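# Four arms sort stickered items into matching colored bins

## Task

Put every item into the container whose color matches the color of the sticker on that item.

## Robot and tools

Robots: four identical i2rt Big YAM arms named arm1, arm2, arm3 and arm4. Each has six revolute joints, a two-finger gripper and a wrist camera (arm1_cam_wrist to arm4_cam_wrist). Four fixed room cameras also exist: cam_room_a1, cam_room_a2, cam_room_b1, cam_room_b2. Reach is roughly 1.0 m from the joint1 axis.

Frames: one shared scene frame, origin on the floor, +z up, metres. Quaternions are written w, x, y, z. Arm feet (base_link), each facing its own +x: arm1 at (-0.644, +1.377, +0.914) quat (+0.682, +0.007, +0.004, +0.731); arm2 at (-0.655, -0.555, +0.928) quat (+0.747, +0.002, +0.000, -0.665); arm3 at (+0.651, -1.332, +0.868) quat (+0.663, -0.004, -0.006, -0.748); arm4 at (+0.648, +0.477, +0.879) quat (+0.687, +0.001, +0.003, +0.727). The reported "hand" is the point between the finger pads, about 1 cm short of the tips. Fingers point along the hand's +z; they open and close along its y. hand_target is where the hand would be at the joint targets currently held. Printed hand positions get less accurate at long reach.

Tool move: optional keys arm1, arm2, arm3, arm4 and cameras. An arm not named gets no new command and keeps doing what it was doing. Each arm's object may hold:
- "joints": absolute targets keyed by name. joint1_rad -2.879 to 2.879 (base yaw, positive counter-clockwise seen from above, 0 = along the foot's +x); joint2_rad 0 to 3.141 (shoulder; 0 = upper arm pointing back, growing lifts it up then forward); joint3_rad 0 to 3.019 (elbow; 0 folded, larger opens); joint4_rad -1.692 to 1.57 (hand pitch, positive tips fingers up); joint5_rad -1.57 to 1.57 (hand sideways, positive to the arm's right); joint6_rad -2.094 to 2.094 (roll, positive clockwise viewed from behind); gripper_m 0 to 0.093, fingertip gap in metres. Done tolerances: ±0.045, ±0.14, ±0.09, ±0.055, ±0.03, ±0.035 rad and ±0.003 m.
- "target": one list of seven numbers [x, y, z, qw, qx, qy, qz], an absolute hand pose in the scene frame (metres), reached by a straight-line path starting at the current hand_target. When target is given, joints may contain only gripper_m.
- "speed": top path speed in m/s, 0.002 to 0.5, default 0.25; rotation capped at double that in rad/s. Only allowed together with target.
All motions in one call start at once. Hand paths in one call finish together, paced by the slowest; each path lasts 0.5 to 10 s and a call lasts at most 15 s. The controller limits each step to 100 mm and 20 degrees from the measured hand, then solves inverse kinematics, favouring position. Expect hands to lag, wander, overshoot speed near full stretch, and settle a centimetre or more off. Joints move at different rates, so joint moves can sweep wide arcs. Paths do not avoid objects or other arms.

cameras: list of camera names, or "all"; omitted or null gives all, [] gives none.

wait: seconds 0 to 10, plus optional cameras; commands nothing, returns state and images.
zoom_image: camera name and region [x0, y0, x1, y1] in pixels from the top-left, no larger than 504 by 504; only cameras present in the latest images.
read_manual: section "licences"; returns licence text only.
finished_scene: scene, the integer number of the current scene. Irreversible; the task must already be met and remain met.

Results: per-arm joint_positions, hand, hand_target, Joint velocities (rad/s, gripper in m/s; "within noise" means stationary), joint torques (N m, arm weight included, offsets and noise; numbers 3 and 4 flip sign beyond ±28). A "move" line lists each arm sent a motion with "done" or its worst status. Status words: off_target (stopped short, may still push); time_out (each joint then holds a target near where it stopped, listed in on_its_own if not reached; send the reported position to relieve it); not_followed (a safety check withheld the targets, shown as "joint command not followed" or "pose unreachable"; the arm may keep trying until given new targets); limit_stop_at_motor_heat (resend the target). on_its_own shows uncommanded activity, and its "held at" values are targets, not readings. Arms listed as "as last shown" were not commanded and repeat earlier values. The "pictures" line gives image order; images may trail the state slightly. Thinking time lets the simulation keep running under the last command.

Gripper: gripping a rigid part at full force, gripper_m reads up to about 0.005 below its width (sometimes up to 0.002 above); closed on nothing it reads 0.000 to 0.003. Commanding about 0.005 below the first-contact reading gives full force (about 50 to 64 N per pad); go less deep for a firm part, and beware crushing soft ones. Open well above the reading to release.

Avoid: knocking items out of the work area or onto the floor; dropping items or letting go while they move; slamming or pushing hard; any hard contact between two arms, including one gripper closing on another's fingers (the self-collision check can be late and ignores fingers, gripper housings and wrist cameras). Arms keep pushing on contact and can overheat: a MOTOR HOT line appears near 85 °C, and at 100 °C an OVER-TEMPERATURE FAULT drops that arm for 30 to 60 s or more. Holding loads, long stretched poses and unreachable targets all heat motors. Objects may get a brief random nudge. Unknown keys make a call invalid; out-of-range values get it refused, and a refusal or stop cancels the remaining move, wait and finished_scene calls in that reply.

Each tool is called after "Request:" in YAML: its name, and indented under it one key for each argument.

## Session

Request:
move:

Scene clock: 0.00 s.
Joint torques (N m): no reading
Motor temperatures (°C): arm1=[21 23 25 23 21 21 21] | arm2=[23 24 24 22 22 20 23] | arm3=[24 23 23 23 24 23 23] | arm4=[22 21 21 22 24 21 24]
Heat: arm1: hottest joint3_rad 25 °C; arm2: hottest joint2_rad 24 °C; arm3: hottest joint1_rad 24 °C; arm4: hottest joint5_rad 24 °C.
Joint velocities: within noise
arm1.joint_positions: joint1_rad=-0.168 joint2_rad=+0.560 joint3_rad=+1.361 joint4_rad=-1.410 joint5_rad=+0.240 joint6_rad=+0.692 gripper_m=+0.09396
arm1.joint_status: not commanded
arm1.hand: x=-0.5745 y=+1.5715 z=+1.4388 quat_wxyz=(-0.303, +0.280, -0.837, -0.359) (m; scene frame)
arm1.hand_target: x=-0.5746 y=+1.5689 z=+1.4515 quat_wxyz=(-0.308, +0.276, -0.832, -0.370) (m; scene frame)
arm1.hand_status: not commanded
arm2.joint_positions: joint1_rad=+0.198 joint2_rad=+0.483 joint3_rad=+1.641 joint4_rad=-1.210 joint5_rad=-0.086 joint6_rad=-0.484 gripper_m=+0.09396
arm2.joint_status: not commanded
arm2.hand: x=-0.6069 y=-0.6635 z=+1.6316 quat_wxyz=(-0.468, -0.246, -0.683, +0.505) (m; scene frame)
arm2.hand_target: x=-0.6088 y=-0.6576 z=+1.6378 quat_wxyz=(-0.472, -0.244, -0.677, +0.510) (m; scene frame)
arm2.hand_status: not commanded
arm3.joint_positions: joint1_rad=+0.130 joint2_rad=+0.645 joint3_rad=+1.695 joint4_rad=-1.138 joint5_rad=+0.075 joint6_rad=+0.392 gripper_m=+0.09396
arm3.joint_status: not commanded
arm3.hand: x=+0.6386 y=-1.5165 z=+1.5921 quat_wxyz=(-0.552, -0.621, -0.389, +0.398) (m; scene frame)
arm3.hand_target: x=+0.6385 y=-1.5116 z=+1.6003 quat_wxyz=(-0.558, -0.615, -0.384, +0.402) (m; scene frame)
arm3.hand_status: not commanded
arm4.joint_positions: joint1_rad=+0.147 joint2_rad=+0.437 joint3_rad=+1.709 joint4_rad=-1.566 joint5_rad=+0.245 joint6_rad=+0.670 gripper_m=+0.09396
arm4.joint_status: not commanded
arm4.hand: x=+0.6820 y=+0.5376 z=+1.5262 quat_wxyz=(-0.292, +0.355, -0.719, -0.522) (m; scene frame)
arm4.hand_target: x=+0.6829 y=+0.5336 z=+1.5314 quat_wxyz=(-0.294, +0.352, -0.714, -0.529) (m; scene frame)
arm4.hand_status: not commanded
pictures: arm1_cam_wrist, arm2_cam_wrist, arm3_cam_wrist, arm4_cam_wrist, cam_room_a1, cam_room_a2, cam_room_b1, cam_room_b2
Images, in order (width x height): arm1_cam_wrist 672x504, arm2_cam_wrist 672x504, arm3_cam_wrist 672x504, arm4_cam_wrist 672x504, cam_room_a1 672x504, cam_room_a2 672x504, cam_room_b1 672x504, cam_room_b2 672x504.

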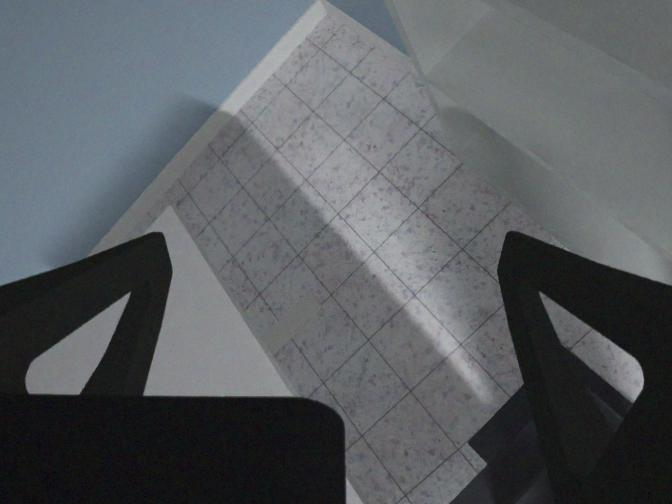

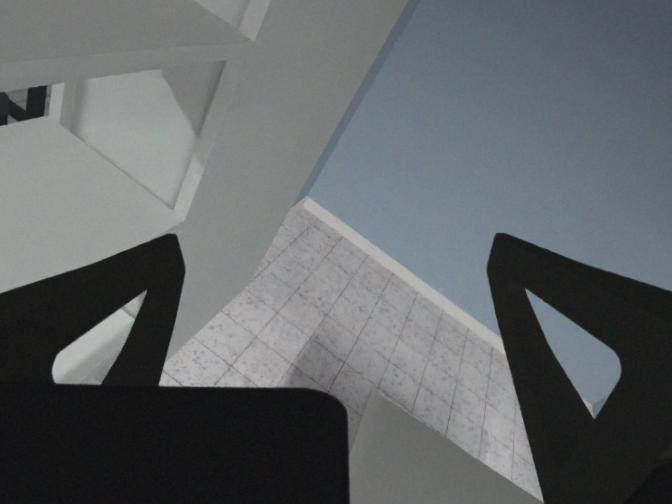

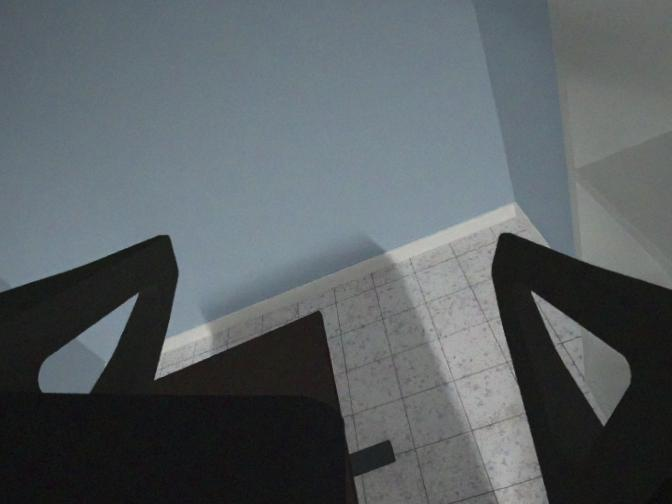

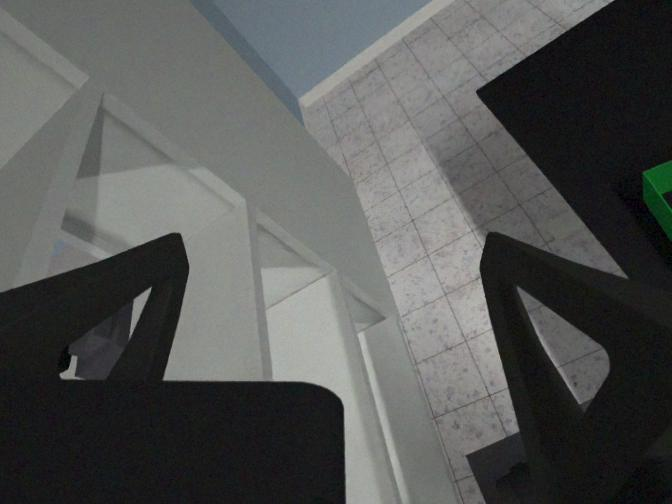

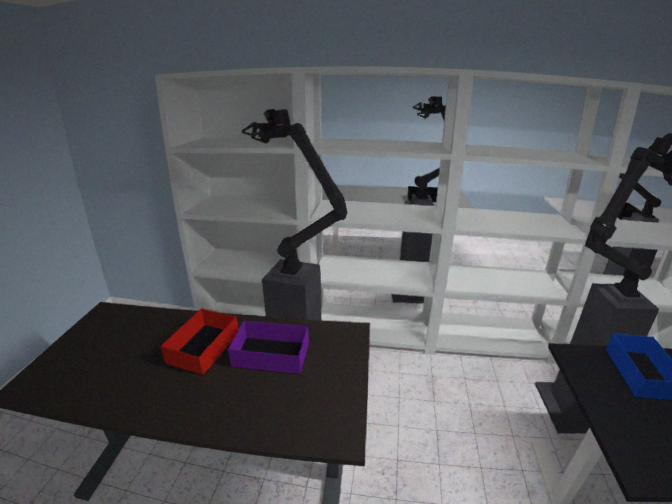

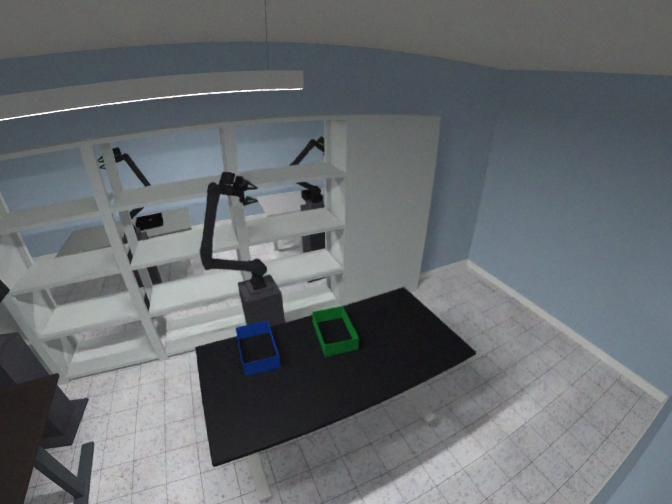

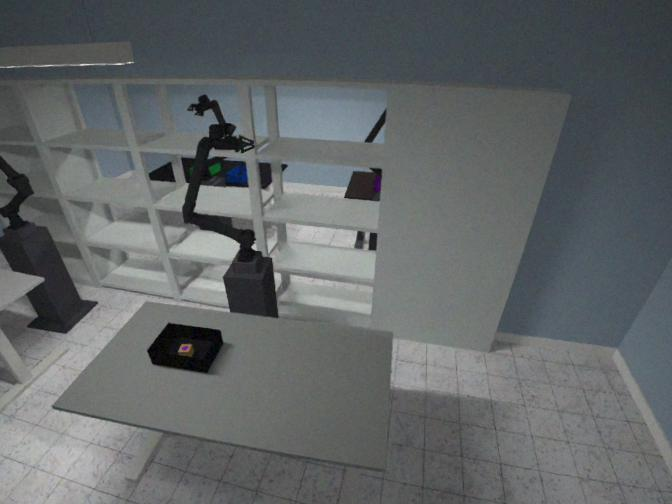

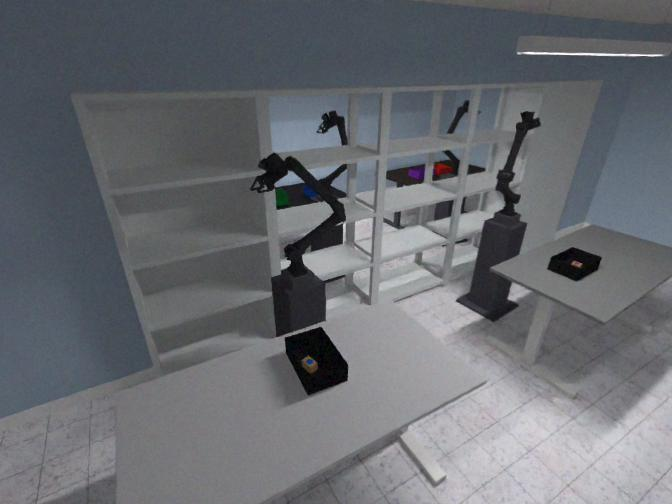

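Request:
zoom_image:
  camera: "cam_room_b1"
  region: [130, 300, 250, 390]

Request:
zoom_image:
  camera: "cam_room_b2"
  region: [260, 310, 380, 400]

Request:
zoom_image:
  camera: "cam_room_b2"
  region: [520, 230, 640, 320]

Request:
zoom_image:
  camera: "cam_room_a1"
  region: [130, 60, 470, 380]

Request:
zoom_image:
  camera: "cam_room_b2"
  region: [240, 70, 640, 380]

Scaled by 4.200.

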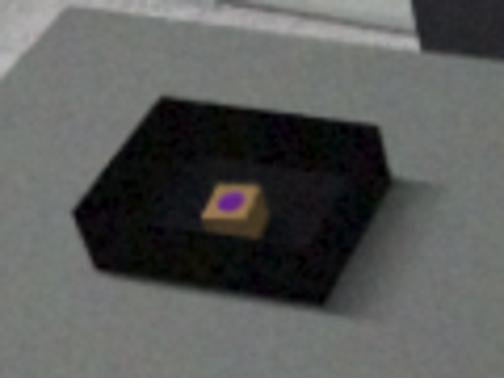

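Scaled by 4.200.

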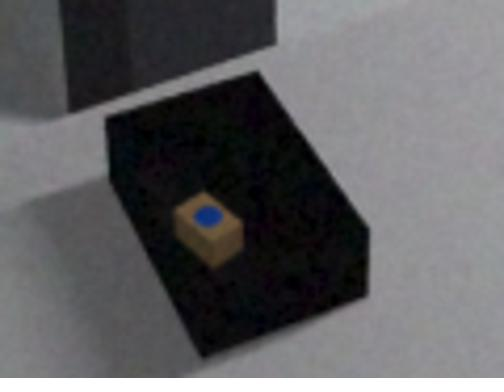

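Scaled by 4.200.

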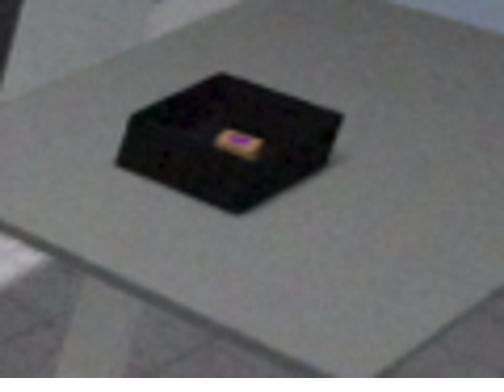

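Scaled by 1.482.

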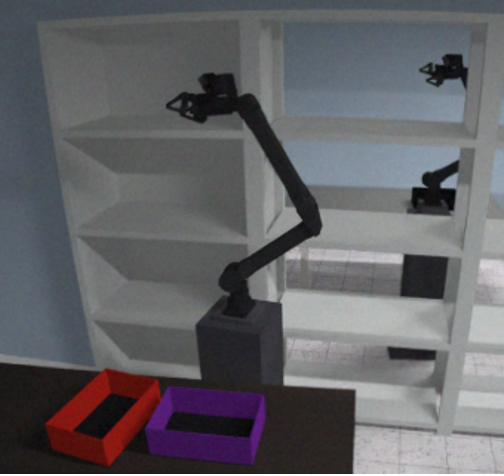

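Scaled by 1.260.

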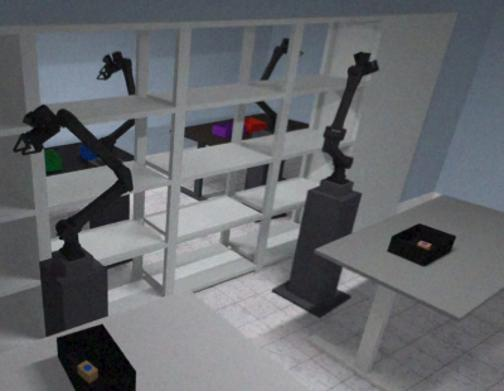

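Request:
move:
  arm1: {"joints":{"joint2_rad":1.2,"joint3_rad":1.3,"joint4_rad":-1.4,"joint5_rad":0,"joint6_rad":0}}
  arm2: {"joints":{"joint2_rad":1.2,"joint3_rad":1.3,"joint4_rad":-1.4,"joint5_rad":0,"joint6_rad":0}}
  arm3: {"joints":{"joint2_rad":1.2,"joint3_rad":1.3,"joint4_rad":-1.4,"joint5_rad":0,"joint6_rad":0}}
  arm4: {"joints":{"joint2_rad":1.2,"joint3_rad":1.3,"joint4_rad":-1.4,"joint5_rad":0,"joint6_rad":0}}
  cameras: []

Request:
move:
  arm1: {"joints":{"joint1_rad":1.6}}
  arm2: {"joints":{"joint1_rad":-1.8}}
  arm3: {"joints":{"joint1_rad":1.5}}
  arm4: {"joints":{"joint1_rad":-1.5}}

Scene clock: 32.77 s.
Joint torques (N m): arm1=[-1.44 -7.77 12.63 1.35 -0.01 -0.06] | arm2=[0.79 -10.58 12.12 0.7 0.14 0.22] | arm3=[1.26 -8.7 11.18 0.29 -0.07 -0.12] | arm4=[1.2 -10.4 11.03 0.42 -0.03 -0.11]
Motor temperatures (°C): arm1=[21 23 28 23 21 21 21] | arm2=[23 24 25 22 22 20 23] | arm3=[24 23 25 23 24 23 23] | arm4=[22 22 22 22 24 21 24]
Heat: arm1: hottest joint3_rad 28 °C; arm2: hottest joint3_rad 25 °C; arm3: hottest joint3_rad 25 °C; arm4: hottest joint5_rad 24 °C.
move: arm1 done; arm2 done; arm3 done; arm4 done
Joint velocities: within noise
arm1.joint_positions: joint1_rad=-0.168 joint2_rad=+1.215 joint3_rad=+1.283 joint4_rad=-1.410 joint5_rad=+0.002 joint6_rad=+0.009 gripper_m=+0.09397
arm1.joint_status: all done
arm1.hand: x=-0.5996 y=+1.7649 z=+1.2103 quat_wxyz=(-0.080, +0.663, -0.740, -0.083) (m; scene frame)
arm1.hand_target: x=-0.5993 y=+1.7682 z=+1.2237 quat_wxyz=(-0.095, +0.664, -0.735, -0.097) (m; scene frame)
arm1.hand_status: not commanded
arm2.joint_positions: joint1_rad=+0.198 joint2_rad=+1.204 joint3_rad=+1.287 joint4_rad=-1.386 joint5_rad=-0.003 joint6_rad=-0.015 gripper_m=+0.09395
arm2.joint_status: all done
arm2.hand: x=-0.5331 y=-0.9318 z=+1.2299 quat_wxyz=(-0.108, -0.576, -0.807, +0.076) (m; scene frame)
arm2.hand_target: x=-0.5341 y=-0.9309 z=+1.2366 quat_wxyz=(-0.109, -0.582, -0.802, +0.078) (m; scene frame)
arm2.hand_status: not commanded
arm3.joint_positions: joint1_rad=+0.130 joint2_rad=+1.194 joint3_rad=+1.275 joint4_rad=-1.394 joint5_rad=+0.002 joint6_rad=+0.008 gripper_m=+0.09397
arm3.joint_status: all done
arm3.hand: x=+0.6534 y=-1.7164 z=+1.1737 quat_wxyz=(-0.096, -0.700, -0.701, +0.095) (m; scene frame)
arm3.hand_target: x=+0.6539 y=-1.7212 z=+1.1822 quat_wxyz=(-0.101, -0.697, -0.703, +0.099) (m; scene frame)
arm3.hand_status: not commanded
arm4.joint_positions: joint1_rad=+0.147 joint2_rad=+1.212 joint3_rad=+1.265 joint4_rad=-1.402 joint5_rad=+0.004 joint6_rad=+0.014 gripper_m=+0.09398
arm4.joint_status: all done
arm4.hand: x=+0.5718 y=+0.8585 z=+1.1676 quat_wxyz=(-0.068, +0.766, -0.634, -0.086) (m; scene frame)
arm4.hand_target: x=+0.5701 y=+0.8640 z=+1.1873 quat_wxyz=(-0.082, +0.768, -0.626, -0.105) (m; scene frame)
arm4.hand_status: not commanded
pictures: none
No camera images: "cameras" was empty.

Scene clock: 34.73 s.
Joint torques (N m): arm1=[-2.08 -6.65 12.63 1.05 0.09 -0.03] | arm2=[0.91 -10.46 12.14 0.7 -0.03 0.19] | arm3=[1.49 -9.58 11.12 0.28 0.07 -0.11] | arm4=[1.14 -10.46 11.03 0.42 0.05 -0.06]
Motor temperatures (°C): arm1=[21 23 29 23 21 21 21] | arm2=[23 24 26 22 22 20 23] | arm3=[24 24 25 23 24 23 23] | arm4=[22 22 23 22 24 21 24]
Heat: arm1: hottest joint3_rad 29 °C; arm2: hottest joint3_rad 26 °C; arm3: hottest joint3_rad 25 °C; arm4: hottest joint5_rad 24 °C.
move: arm1 done; arm2 done; arm3 done; arm4 done
Joint velocities: within noise
arm1.joint_positions: joint1_rad=+1.600 joint2_rad=+1.215 joint3_rad=+1.283 joint4_rad=-1.407 joint5_rad=-0.002 joint6_rad=+0.007 gripper_m=+0.09399
arm1.joint_status: all done
arm1.hand: x=-1.0282 y=+1.3384 z=+1.2160 quat_wxyz=(+0.005, +0.991, +0.046, -0.123) (m; scene frame)
arm1.hand_target: x=-1.0307 y=+1.3384 z=+1.2293 quat_wxyz=(+0.005, +0.989, +0.049, -0.142) (m; scene frame)
arm1.hand_status: not commanded
arm2.joint_positions: joint1_rad=-1.804 joint2_rad=+1.204 joint3_rad=+1.287 joint4_rad=-1.386 joint5_rad=+0.000 joint6_rad=-0.013 gripper_m=+0.09398
arm2.joint_status: all done
arm2.hand: x=-1.0479 y=-0.5101 z=+1.2303 quat_wxyz=(+0.010, -0.990, +0.051, +0.132) (m; scene frame)
arm2.hand_target: x=-1.0469 y=-0.5116 z=+1.2370 quat_wxyz=(+0.009, -0.989, +0.055, +0.134) (m; scene frame)
arm2.hand_status: not commanded
arm3.joint_positions: joint1_rad=+1.494 joint2_rad=+1.200 joint3_rad=+1.275 joint4_rad=-1.394 joint5_rad=-0.001 joint6_rad=+0.006 gripper_m=+0.09398
arm3.joint_status: all done
arm3.hand: x=+1.0330 y=-1.4042 z=+1.1675 quat_wxyz=(-0.126, -0.100, -0.987, +0.018) (m; scene frame)
arm3.hand_target: x=+1.0371 y=-1.4028 z=+1.1783 quat_wxyz=(-0.136, -0.094, -0.986, +0.020) (m; scene frame)
arm3.hand_status: not commanded
arm4.joint_positions: joint1_rad=-1.504 joint2_rad=+1.212 joint3_rad=+1.265 joint4_rad=-1.402 joint5_rad=+0.001 joint6_rad=+0.012 gripper_m=+0.09399
arm4.joint_status: all done
arm4.hand: x=+1.0343 y=+0.5254 z=+1.1665 quat_wxyz=(-0.108, +0.055, -0.993, -0.006) (m; scene frame)
arm4.hand_target: x=+1.0399 y=+0.5278 z=+1.1862 quat_wxyz=(-0.132, +0.063, -0.989, -0.007) (m; scene frame)
arm4.hand_status: not commanded
pictures: arm1_cam_wrist, arm2_cam_wrist, arm3_cam_wrist, arm4_cam_wrist, cam_room_a1, cam_room_a2, cam_room_b1, cam_room_b2
Images, in order (width x height): arm1_cam_wrist 672x504, arm2_cam_wrist 672x504, arm3_cam_wrist 672x504, arm4_cam_wrist 672x504, cam_room_a1 672x504, cam_room_a2 672x504, cam_room_b1 672x504, cam_room_b2 672x504.

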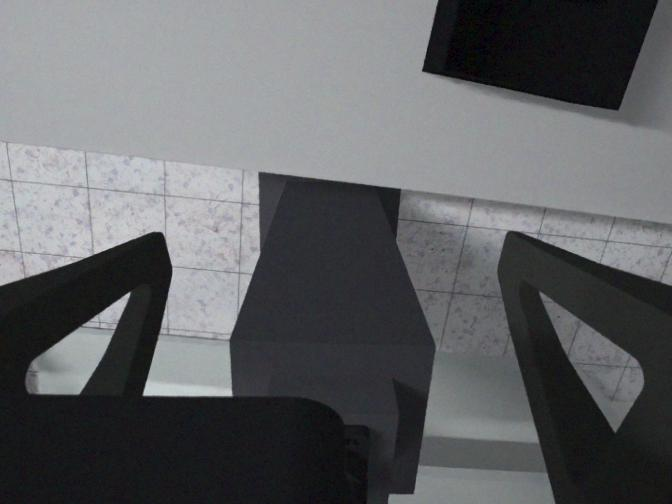

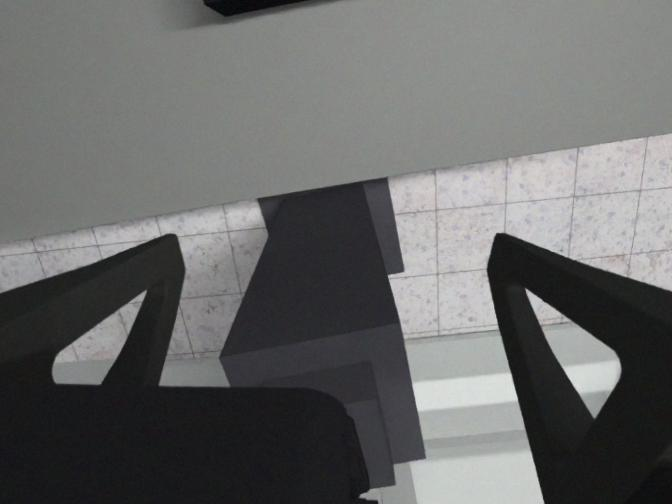

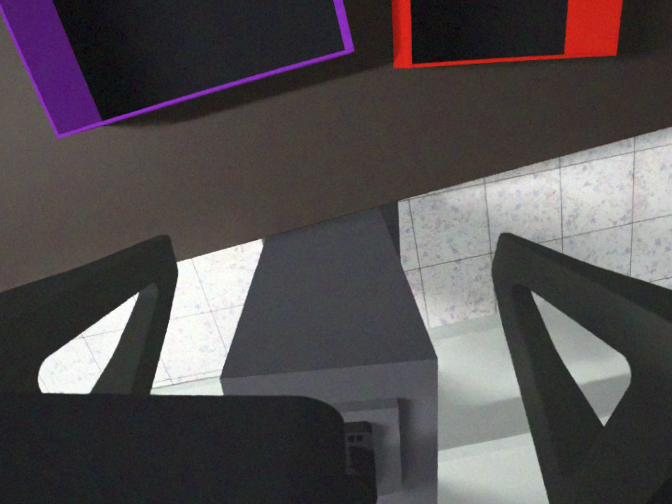

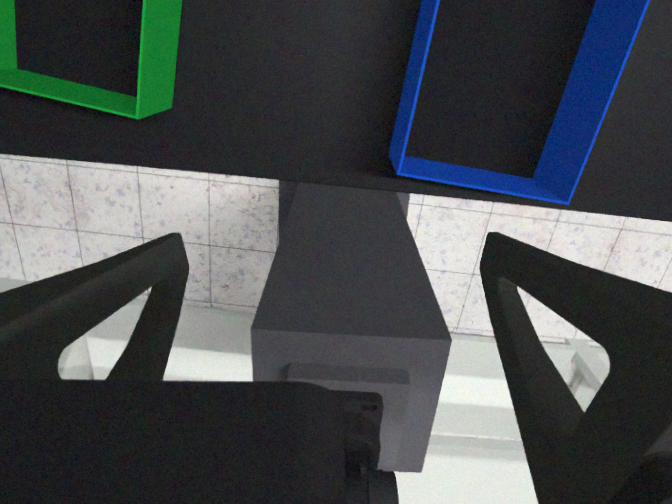

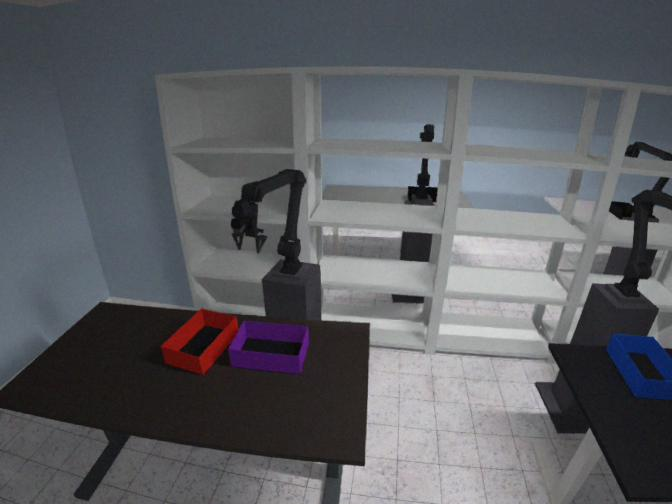

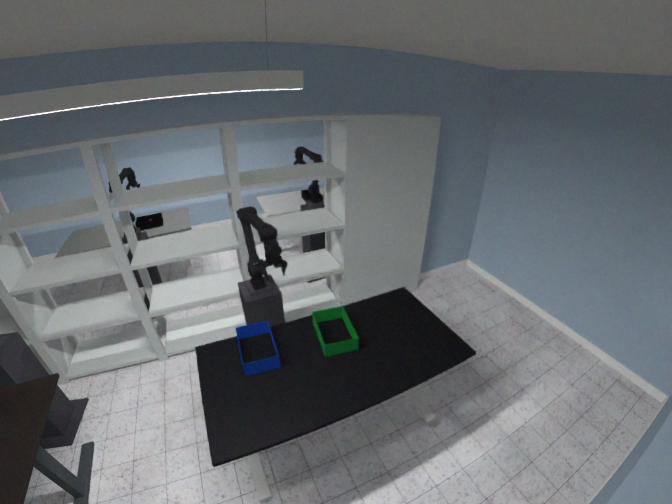

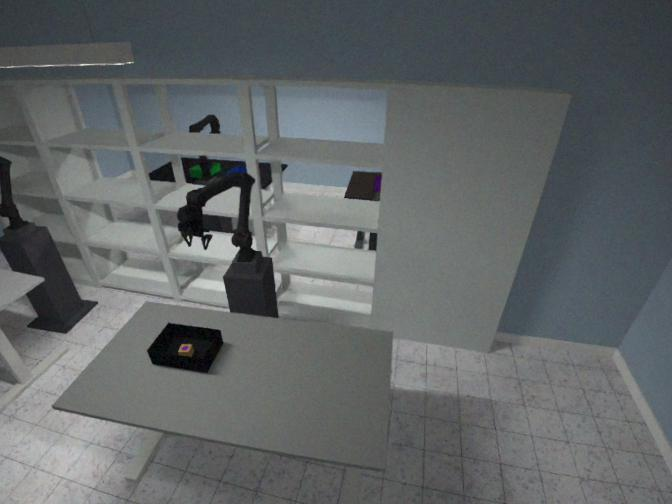

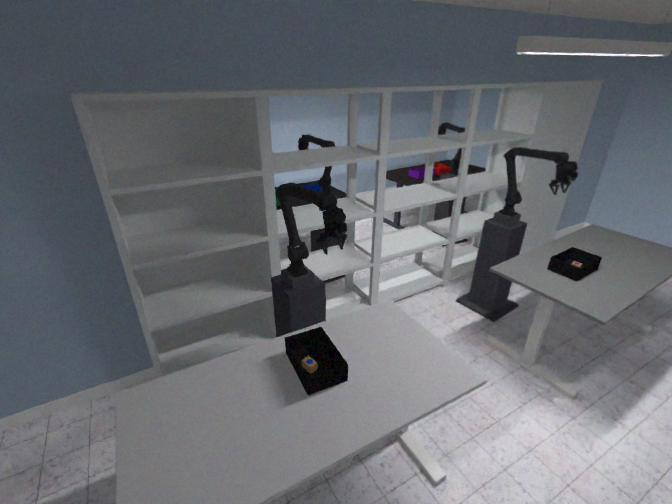

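Request:
move:
  arm1: {"target":[-1.28,1.53,1.22,0,0.966,0,-0.259]}
  arm2: {"target":[-1.32,-0.47,1.22,0,0.966,0,-0.259]}
  arm3: {"target":[1.3,-1.27,1.2,0.259,0,0.966,0]}
  arm4: {"target":[1.3,0.42,1.2,0.259,0,0.966,0]}
  cameras: ["arm1_cam_wrist","arm2_cam_wrist","arm3_cam_wrist","arm4_cam_wrist"]

Scene clock: 57.13 s.
Joint torques (N m): arm1=[-1.85 -15.09 17.42 1.36 -0.18 -0.08] | arm2=[-0.03 -18.32 16.61 2.1 -0.27 -0.09] | arm3=[1.44 -19.02 14.12 1.17 0.17 0] | arm4=[0.56 -18.02 12.83 1.16 -0.05 -0.1]
Motor temperatures (°C): arm1=[21 24 31 23 21 21 21] | arm2=[23 24 30 22 22 20 23] | arm3=[24 24 27 23 24 23 23] | arm4=[22 22 26 22 24 21 24]
Heat: arm1: hottest joint3_rad 31 °C; arm2: hottest joint3_rad 30 °C; arm3: hottest joint3_rad 27 °C; arm4: hottest joint3_rad 26 °C.
move: arm1 off_target; arm2 off_target; arm3 off_target; arm4 off_target
Joint velocities: within noise
arm1.joint_positions: joint1_rad=+1.235 joint2_rad=+1.757 joint3_rad=+1.749 joint4_rad=-1.144 joint5_rad=-0.129 joint6_rad=-0.226 gripper_m=+0.09399
arm1.joint_status: not commanded
arm1.hand: x=-1.2627 y=+1.5245 z=+1.1876 quat_wxyz=(+0.009, +0.974, -0.006, -0.224) (m; scene frame)
arm1.hand_target: x=-1.2777 y=+1.5295 z=+1.2200 quat_wxyz=(+0.000, +0.966, +0.000, -0.259) (m; scene frame)
arm1.hand_status: off_target (0.037 m and 4.3 deg from the pose sent, 0.316 m and 16.7 deg at the start)
arm2.joint_positions: joint1_rad=-1.827 joint2_rad=+1.753 joint3_rad=+1.756 joint4_rad=-1.107 joint5_rad=-0.072 joint6_rad=-0.111 gripper_m=+0.09398
arm2.joint_status: not commanded
arm2.hand: x=-1.3007 y=-0.4780 z=+1.1999 quat_wxyz=(-0.004, -0.972, +0.005, +0.233) (m; scene frame)
arm2.hand_target: x=-1.3182 y=-0.4700 z=+1.2202 quat_wxyz=(+0.000, -0.966, +0.000, +0.259) (m; scene frame)
arm2.hand_status: off_target (0.029 m and 3.2 deg from the pose sent, 0.275 m and 16.0 deg at the start)
arm3.joint_positions: joint1_rad=+1.782 joint2_rad=+1.726 joint3_rad=+1.811 joint4_rad=-1.191 joint5_rad=+0.034 joint6_rad=+0.087 gripper_m=+0.09398
arm3.joint_status: not commanded
arm3.hand: x=+1.2868 y=-1.2760 z=+1.1739 quat_wxyz=(-0.231, -0.001, -0.973, +0.003) (m; scene frame)
arm3.hand_target: x=+1.2984 y=-1.2701 z=+1.1998 quat_wxyz=(-0.259, +0.000, -0.966, +0.000) (m; scene frame)
arm3.hand_status: off_target (0.030 m and 3.3 deg from the pose sent, 0.301 m and 19.3 deg at the start)
arm4.joint_positions: joint1_rad=-1.729 joint2_rad=+1.715 joint3_rad=+1.786 joint4_rad=-1.164 joint5_rad=-0.051 joint6_rad=-0.074 gripper_m=+0.09399
arm4.joint_status: not commanded
arm4.hand: x=+1.2843 y=+0.4222 z=+1.1807 quat_wxyz=(-0.236, -0.007, -0.972, -0.002) (m; scene frame)
arm4.hand_target: x=+1.2986 y=+0.4201 z=+1.1999 quat_wxyz=(-0.259, +0.000, -0.966, +0.000) (m; scene frame)
arm4.hand_status: off_target (0.025 m and 2.9 deg from the pose sent, 0.288 m and 18.7 deg at the start)
pictures: arm1_cam_wrist, arm2_cam_wrist, arm3_cam_wrist, arm4_cam_wrist
Images, in order (width x height): arm1_cam_wrist 672x504, arm2_cam_wrist 672x504, arm3_cam_wrist 672x504, arm4_cam_wrist 672x504.

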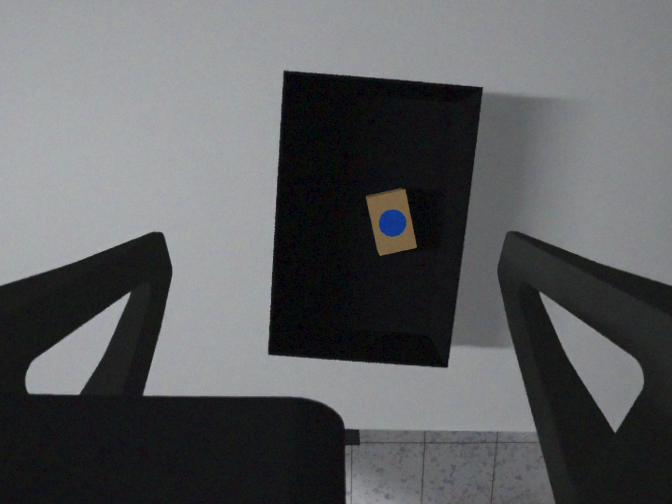

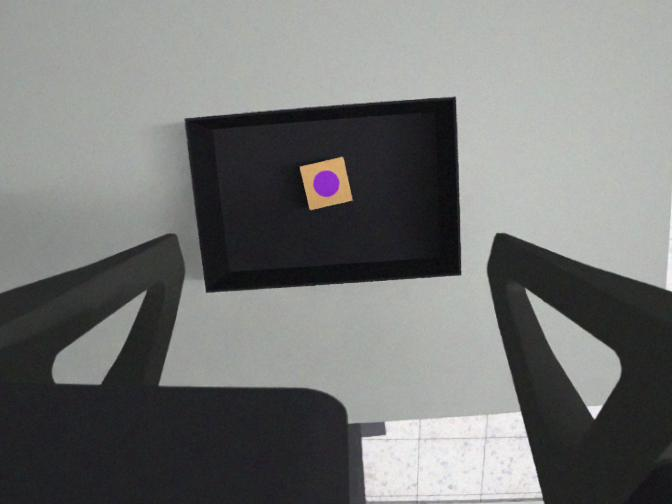

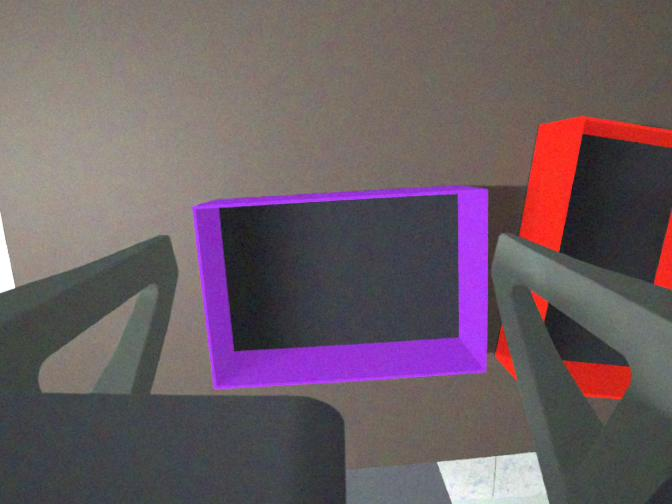

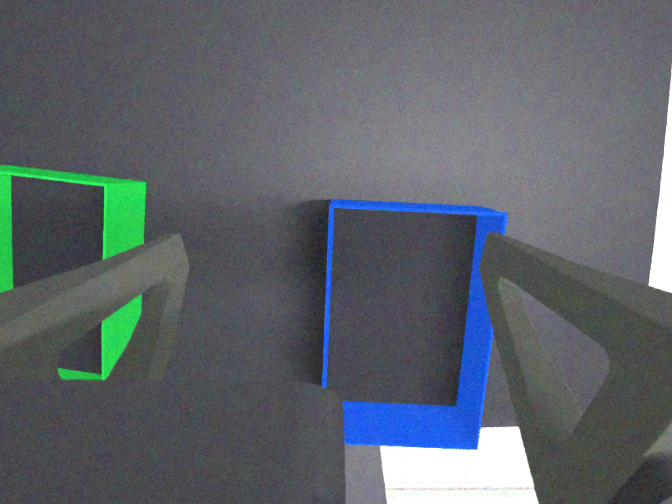

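Request:
move:
  arm1: {"target":[-1.29,1.59,1.05,0,0.9954,0.096,0]}
  arm2: {"target":[-1.38,-0.485,1.05,0,0.9945,0.1045,0]}
  arm3: {"joints":{"joint2_rad":0.6,"joint3_rad":1.3,"joint4_rad":-0.7}}
  arm4: {"joints":{"joint2_rad":0.6,"joint3_rad":1.3,"joint4_rad":-0.7}}
  cameras: ["arm1_cam_wrist","arm2_cam_wrist"]

Request:
move:
  arm3: {"joints":{"joint1_rad":-1.99,"joint5_rad":0,"joint6_rad":0}}
  arm4: {"joints":{"joint1_rad":0.9,"joint5_rad":0,"joint6_rad":0}}
  cameras: ["arm3_cam_wrist","arm4_cam_wrist","cam_room_a1","cam_room_a2","cam_room_b1","cam_room_b2"]

Scene clock: 78.03 s.
Joint torques (N m): arm1=[-3.08 -20.42 15.83 -0.17 0.04 -0.02] | arm2=[1.14 -25 15.2 0.14 0.1 -0.08] | arm3=[1.85 1.2 7.79 2.18 0.11 -0.01] | arm4=[0.56 1.67 7.8 1.85 -0.03 -0.07]
Motor temperatures (°C): arm1=[21 24 36 23 21 21 21] | arm2=[23 25 34 22 22 20 23] | arm3=[24 24 29 23 24 23 23] | arm4=[22 24 32 22 24 21 24]
Heat: arm1: hottest joint3_rad 36 °C; arm2: hottest joint3_rad 34 °C; arm3: hottest joint3_rad 29 °C; arm4: hottest joint3_rad 32 °C.
move: arm1 off_target; arm2 off_target; arm3 done; arm4 done
Joint velocities: within noise
arm1.joint_positions: joint1_rad=+1.195 joint2_rad=+2.214 joint3_rad=+2.098 joint4_rad=-1.518 joint5_rad=+0.001 joint6_rad=-0.500 gripper_m=+0.09399
arm1.joint_status: not commanded
arm1.hand: x=-1.2779 y=+1.5790 z=+1.0275 quat_wxyz=(+0.010, +0.995, +0.096, +0.022) (m; scene frame)
arm1.hand_target: x=-1.2887 y=+1.5895 z=+1.0500 quat_wxyz=(+0.000, +0.995, +0.096, +0.000) (m; scene frame)
arm1.hand_status: off_target (0.028 m and 2.7 deg from the pose sent, 0.155 m and 28.4 deg at the start)
arm2.joint_positions: joint1_rad=-1.791 joint2_rad=+2.369 joint3_rad=+2.418 joint4_rad=-1.635 joint5_rad=-0.007 joint6_rad=-0.291 gripper_m=+0.09398
arm2.joint_status: not commanded
arm2.hand: x=-1.3698 y=-0.4827 z=+1.0463 quat_wxyz=(-0.003, -0.996, -0.094, -0.008) (m; scene frame)
arm2.hand_target: x=-1.3793 y=-0.4851 z=+1.0499 quat_wxyz=(+0.000, -0.995, -0.104, +0.001) (m; scene frame)
arm2.hand_status: off_target (0.011 m and 1.5 deg from the pose sent, 0.170 m and 29.7 deg at the start)
arm3.joint_positions: joint1_rad=+1.782 joint2_rad=+0.599 joint3_rad=+1.304 joint4_rad=-0.709 joint5_rad=+0.034 joint6_rad=+0.087 gripper_m=+0.09398
arm3.joint_status: all done
arm3.hand: x=+0.9340 y=-1.3034 z=+1.5140 quat_wxyz=(-0.704, -0.006, -0.708, -0.046) (m; scene frame)
arm3.hand_target: x=+0.9350 y=-1.3015 z=+1.5139 quat_wxyz=(-0.706, -0.006, -0.707, -0.049) (m; scene frame)
arm3.hand_status: not commanded
arm4.joint_positions: joint1_rad=-1.729 joint2_rad=+0.594 joint3_rad=+1.299 joint4_rad=-0.710 joint5_rad=-0.051 joint6_rad=-0.074 gripper_m=+0.09399
arm4.joint_status: all done
arm4.hand: x=+0.9330 y=+0.4593 z=+1.5228 quat_wxyz=(-0.702, +0.010, -0.710, +0.045) (m; scene frame)
arm4.hand_target: x=+0.9358 y=+0.4590 z=+1.5244 quat_wxyz=(-0.704, +0.015, -0.709, +0.049) (m; scene frame)
arm4.hand_status: not commanded
pictures: arm1_cam_wrist, arm2_cam_wrist
Images, in order (width x height): arm1_cam_wrist 672x504, arm2_cam_wrist 672x504.

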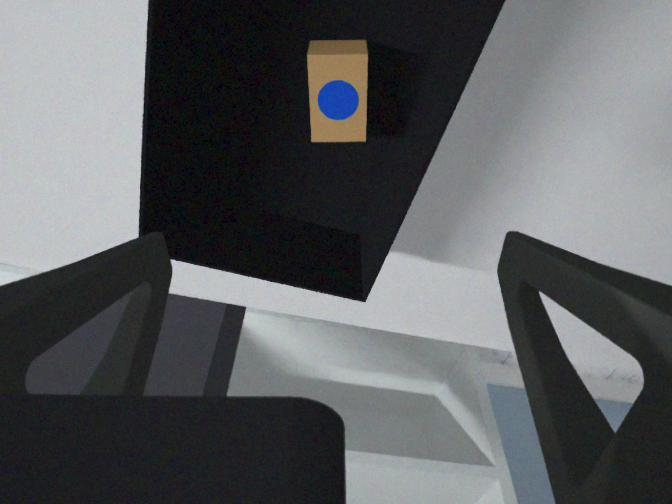

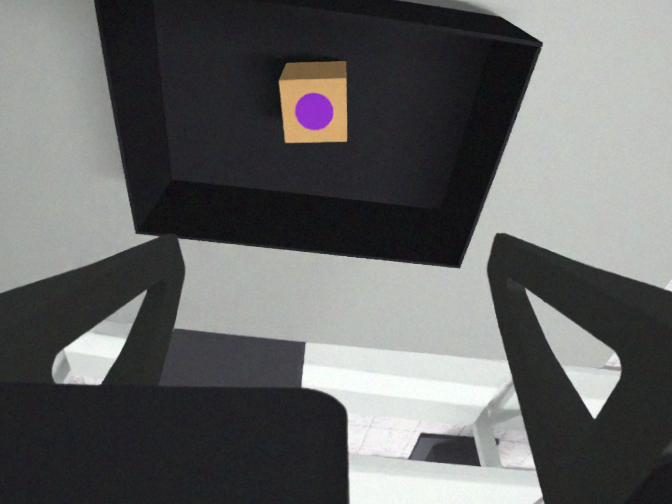

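Scene clock: 80.63 s.
Joint torques (N m): arm1=[-2.26 -20.07 15.84 -0.17 0.01 -0.07] | arm2=[1.14 -24.94 15.23 0.12 0.11 -0.08] | arm3=[0.62 0.97 7.91 2.15 -0.04 -0.12] | arm4=[0.91 1.44 7.86 1.78 0.16 0.17]
Motor temperatures (°C): arm1=[21 25 36 23 21 21 21] | arm2=[23 25 34 22 22 20 23] | arm3=[24 24 29 23 24 23 23] | arm4=[22 23 31 22 24 21 24]
Heat: arm1: hottest joint3_rad 36 °C; arm2: hottest joint3_rad 34 °C; arm3: hottest joint3_rad 29 °C; arm4: hottest joint3_rad 31 °C.
move: arm3 done; arm4 done
Joint velocities: within noise
arm1, arm2: as last shown
arm1.hand: x=-1.2779 y=+1.5790 z=+1.0275 quat_wxyz=(+0.010, +0.995, +0.097, +0.022) (m; scene frame)
arm2.joint_positions: joint1_rad=-1.791 joint2_rad=+2.369 joint3_rad=+2.418 joint4_rad=-1.636 joint5_rad=-0.007 joint6_rad=-0.291 gripper_m=+0.09398
arm2.hand: x=-1.3697 y=-0.4827 z=+1.0463 quat_wxyz=(-0.003, -0.996, -0.094, -0.008) (m; scene frame)
arm3.joint_positions: joint1_rad=-1.979 joint2_rad=+0.600 joint3_rad=+1.304 joint4_rad=-0.709 joint5_rad=+0.001 joint6_rad=+0.007 gripper_m=+0.09403
arm3.joint_status: all done
arm3.hand: x=+0.4045 y=-1.1785 z=+1.5115 quat_wxyz=(+0.178, -0.685, +0.192, +0.680) (m; scene frame)
arm3.hand_target: x=+0.4053 y=-1.1755 z=+1.5115 quat_wxyz=(+0.184, -0.683, +0.193, +0.680) (m; scene frame)
arm3.hand_status: not commanded
arm4.joint_positions: joint1_rad=+0.897 joint2_rad=+0.594 joint3_rad=+1.299 joint4_rad=-0.710 joint5_rad=-0.001 joint6_rad=-0.014 gripper_m=+0.09402
arm4.joint_status: all done
arm4.hand: x=+0.4203 y=+0.6435 z=+1.5246 quat_wxyz=(-0.217, +0.676, -0.212, -0.672) (m; scene frame)
arm4.hand_target: x=+0.4177 y=+0.6446 z=+1.5262 quat_wxyz=(-0.212, +0.673, -0.215, -0.675) (m; scene frame)
arm4.hand_status: not commanded
pictures: arm3_cam_wrist, arm4_cam_wrist, cam_room_a1, cam_room_a2, cam_room_b1, cam_room_b2
Images, in order (width x height): arm3_cam_wrist 672x504, arm4_cam_wrist 672x504, cam_room_a1 672x504, cam_room_a2 672x504, cam_room_b1 672x504, cam_room_b2 672x504.

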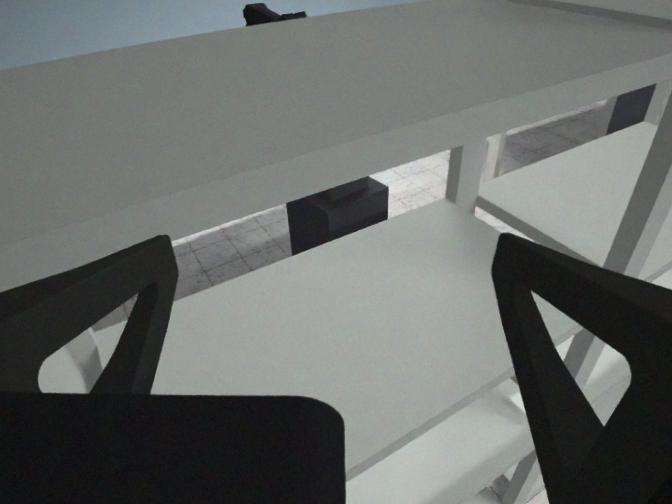

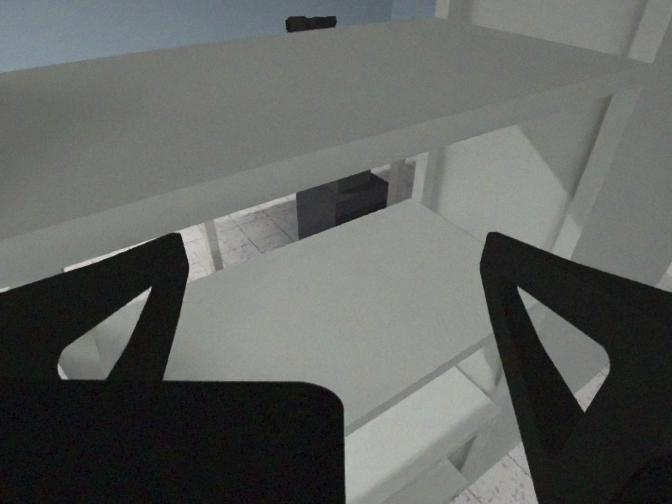

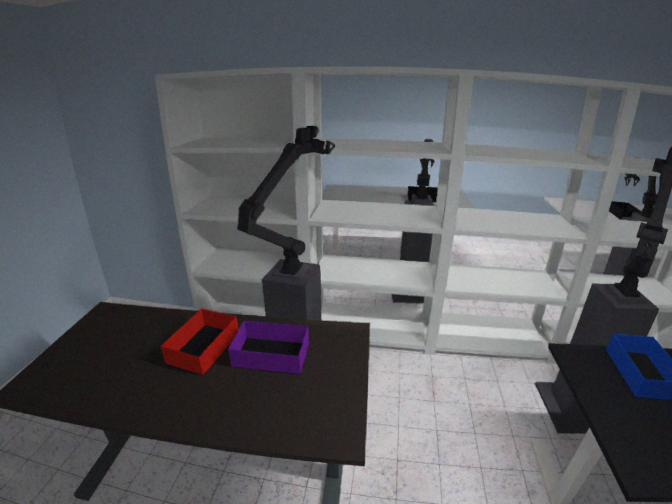

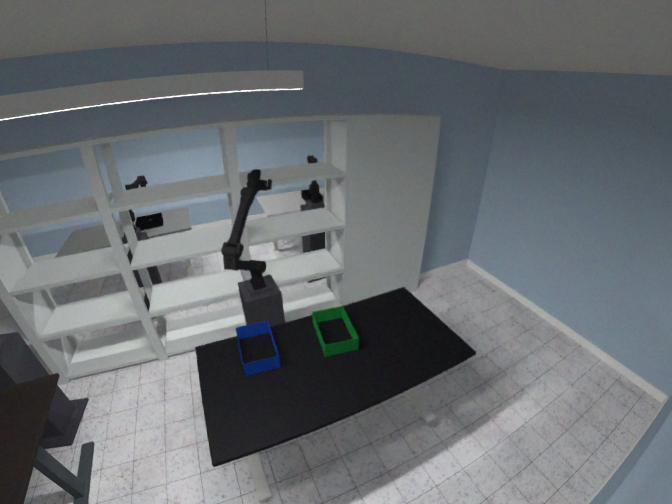

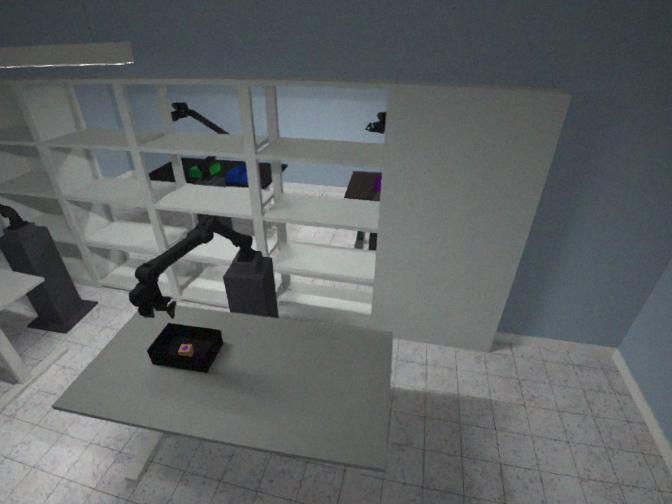

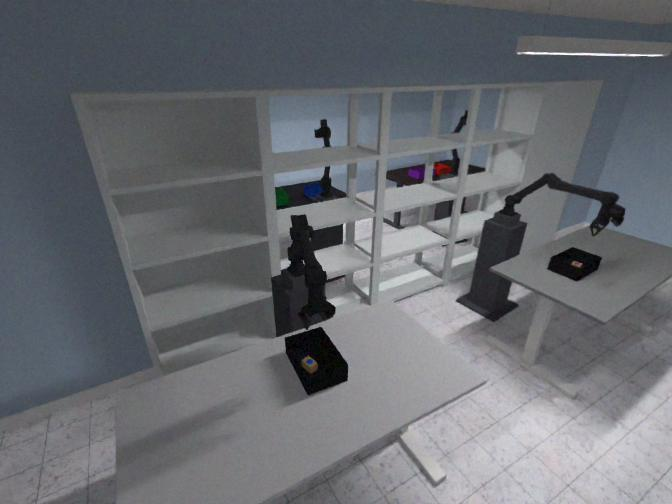

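Request:
move:
  arm1: {"target":[-1.285,1.585,0.95,0,0.772,-0.636,0]}
  arm2: {"target":[-1.375,-0.5,0.93,0,0.9945,0.1045,0]}
  cameras: ["arm1_cam_wrist","arm2_cam_wrist","cam_room_b1","cam_room_b2"]

Request:
zoom_image:
  camera: "cam_room_b1"
  region: [110, 240, 270, 390]

Request:
zoom_image:
  camera: "cam_room_b2"
  region: [250, 270, 410, 420]

Scene clock: 113.50 s.
Joint torques (N m): arm1=[-0.73 -18.61 9.98 0.95 0.11 0.12] | arm2=[1.49 -23.88 9.29 1.35 0.12 0.12] | arm3=[0.56 0.97 7.94 2.17 -0.03 -0.11] | arm4=[1.2 1.55 7.72 1.88 0.12 0.17]
Motor temperatures (°C): arm1=[21 28 36 23 21 21 21] | arm2=[23 28 36 22 22 20 23] | arm3=[24 24 27 23 24 23 23] | arm4=[22 22 30 22 24 21 24]
Heat: arm1: hottest joint3_rad 36 °C; arm2: hottest joint3_rad 36 °C; arm3: hottest joint3_rad 27 °C; arm4: hottest joint3_rad 30 °C.
move: arm1 off_target; arm2 off_target
Joint velocities: within noise
arm1.joint_positions: joint1_rad=+1.195 joint2_rad=+2.235 joint3_rad=+1.956 joint4_rad=-1.304 joint5_rad=+0.001 joint6_rad=+1.057 gripper_m=+0.09399
arm1.joint_status: not commanded
arm1.hand: x=-1.2845 y=+1.5810 z=+0.9608 quat_wxyz=(+0.001, +0.776, -0.630, -0.002) (m; scene frame)
arm1.hand_target: x=-1.2849 y=+1.5848 z=+0.9501 quat_wxyz=(+0.000, +0.772, -0.636, +0.000) (m; scene frame)
arm1.hand_status: off_target (0.012 m and 0.9 deg from the pose sent, 0.078 m and 90.1 deg at the start)
arm2.joint_positions: joint1_rad=-1.775 joint2_rad=+2.369 joint3_rad=+2.195 joint4_rad=-1.360 joint5_rad=-0.007 joint6_rad=-0.292 gripper_m=+0.09398
arm2.joint_status: not commanded
arm2.hand: x=-1.3781 y=-0.4932 z=+0.9613 quat_wxyz=(+0.002, -0.995, -0.102, +0.018) (m; scene frame)
arm2.hand_target: x=-1.3738 y=-0.4998 z=+0.9305 quat_wxyz=(+0.000, -0.995, -0.105, +0.000) (m; scene frame)
arm2.hand_status: off_target (0.032 m and 2.0 deg from the pose sent, 0.118 m and 1.5 deg at the start)
arm3, arm4: as last shown
pictures: arm1_cam_wrist, arm2_cam_wrist, cam_room_b1, cam_room_b2
Images, in order (width x height): arm1_cam_wrist 672x504, arm2_cam_wrist 672x504, cam_room_b1 672x504, cam_room_b2 672x504.

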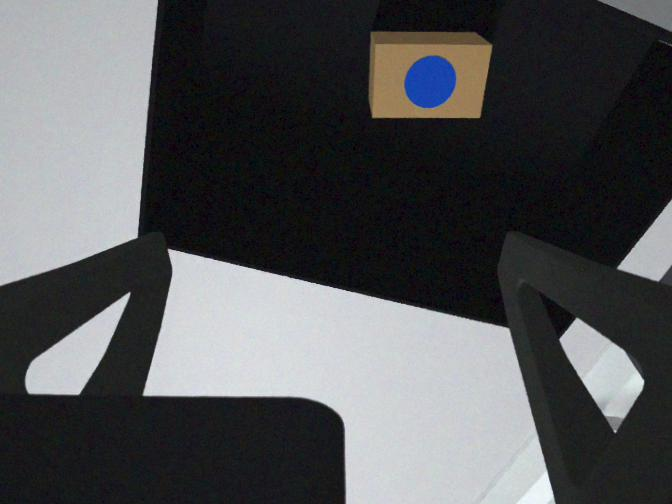

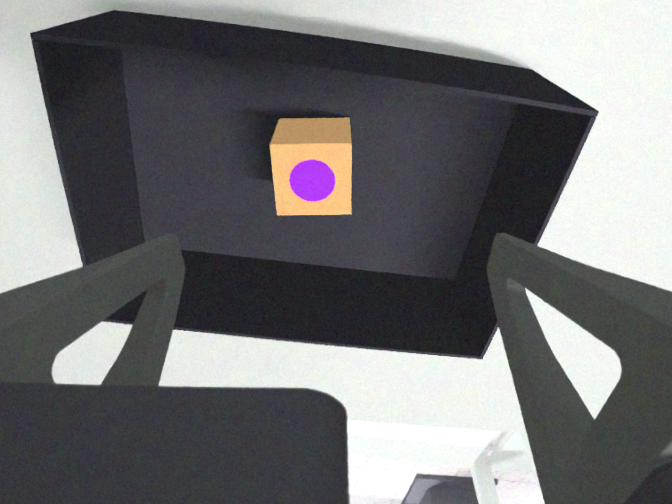

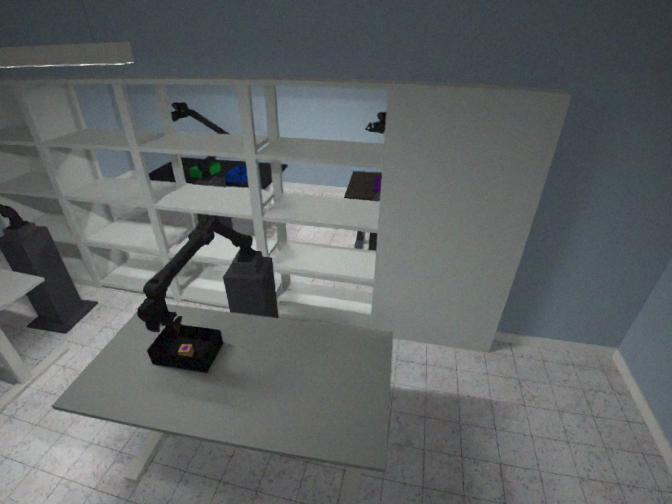

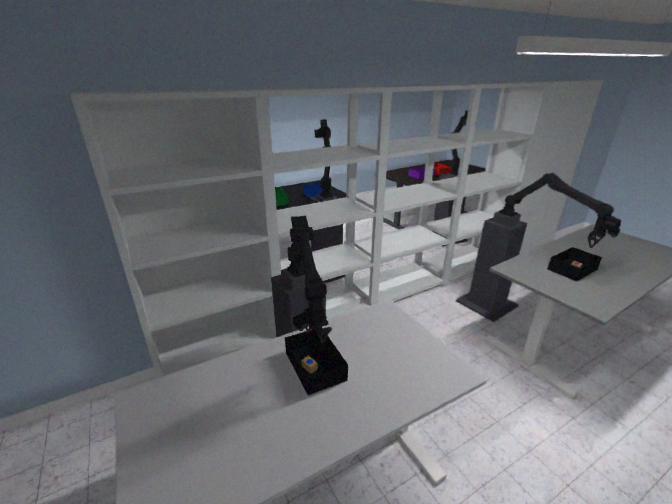

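Scaled by 3.150.

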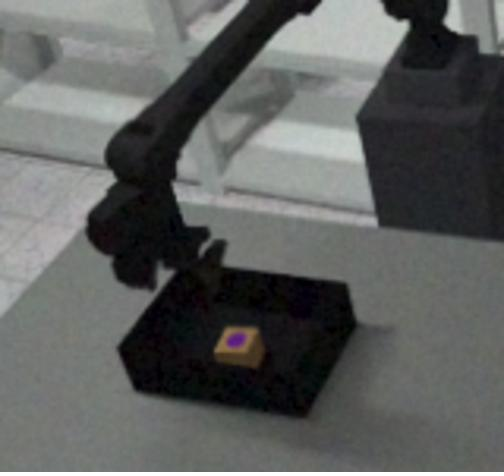

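Scaled by 3.150.

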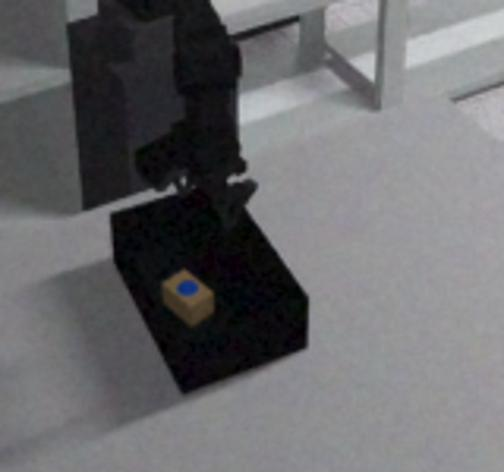

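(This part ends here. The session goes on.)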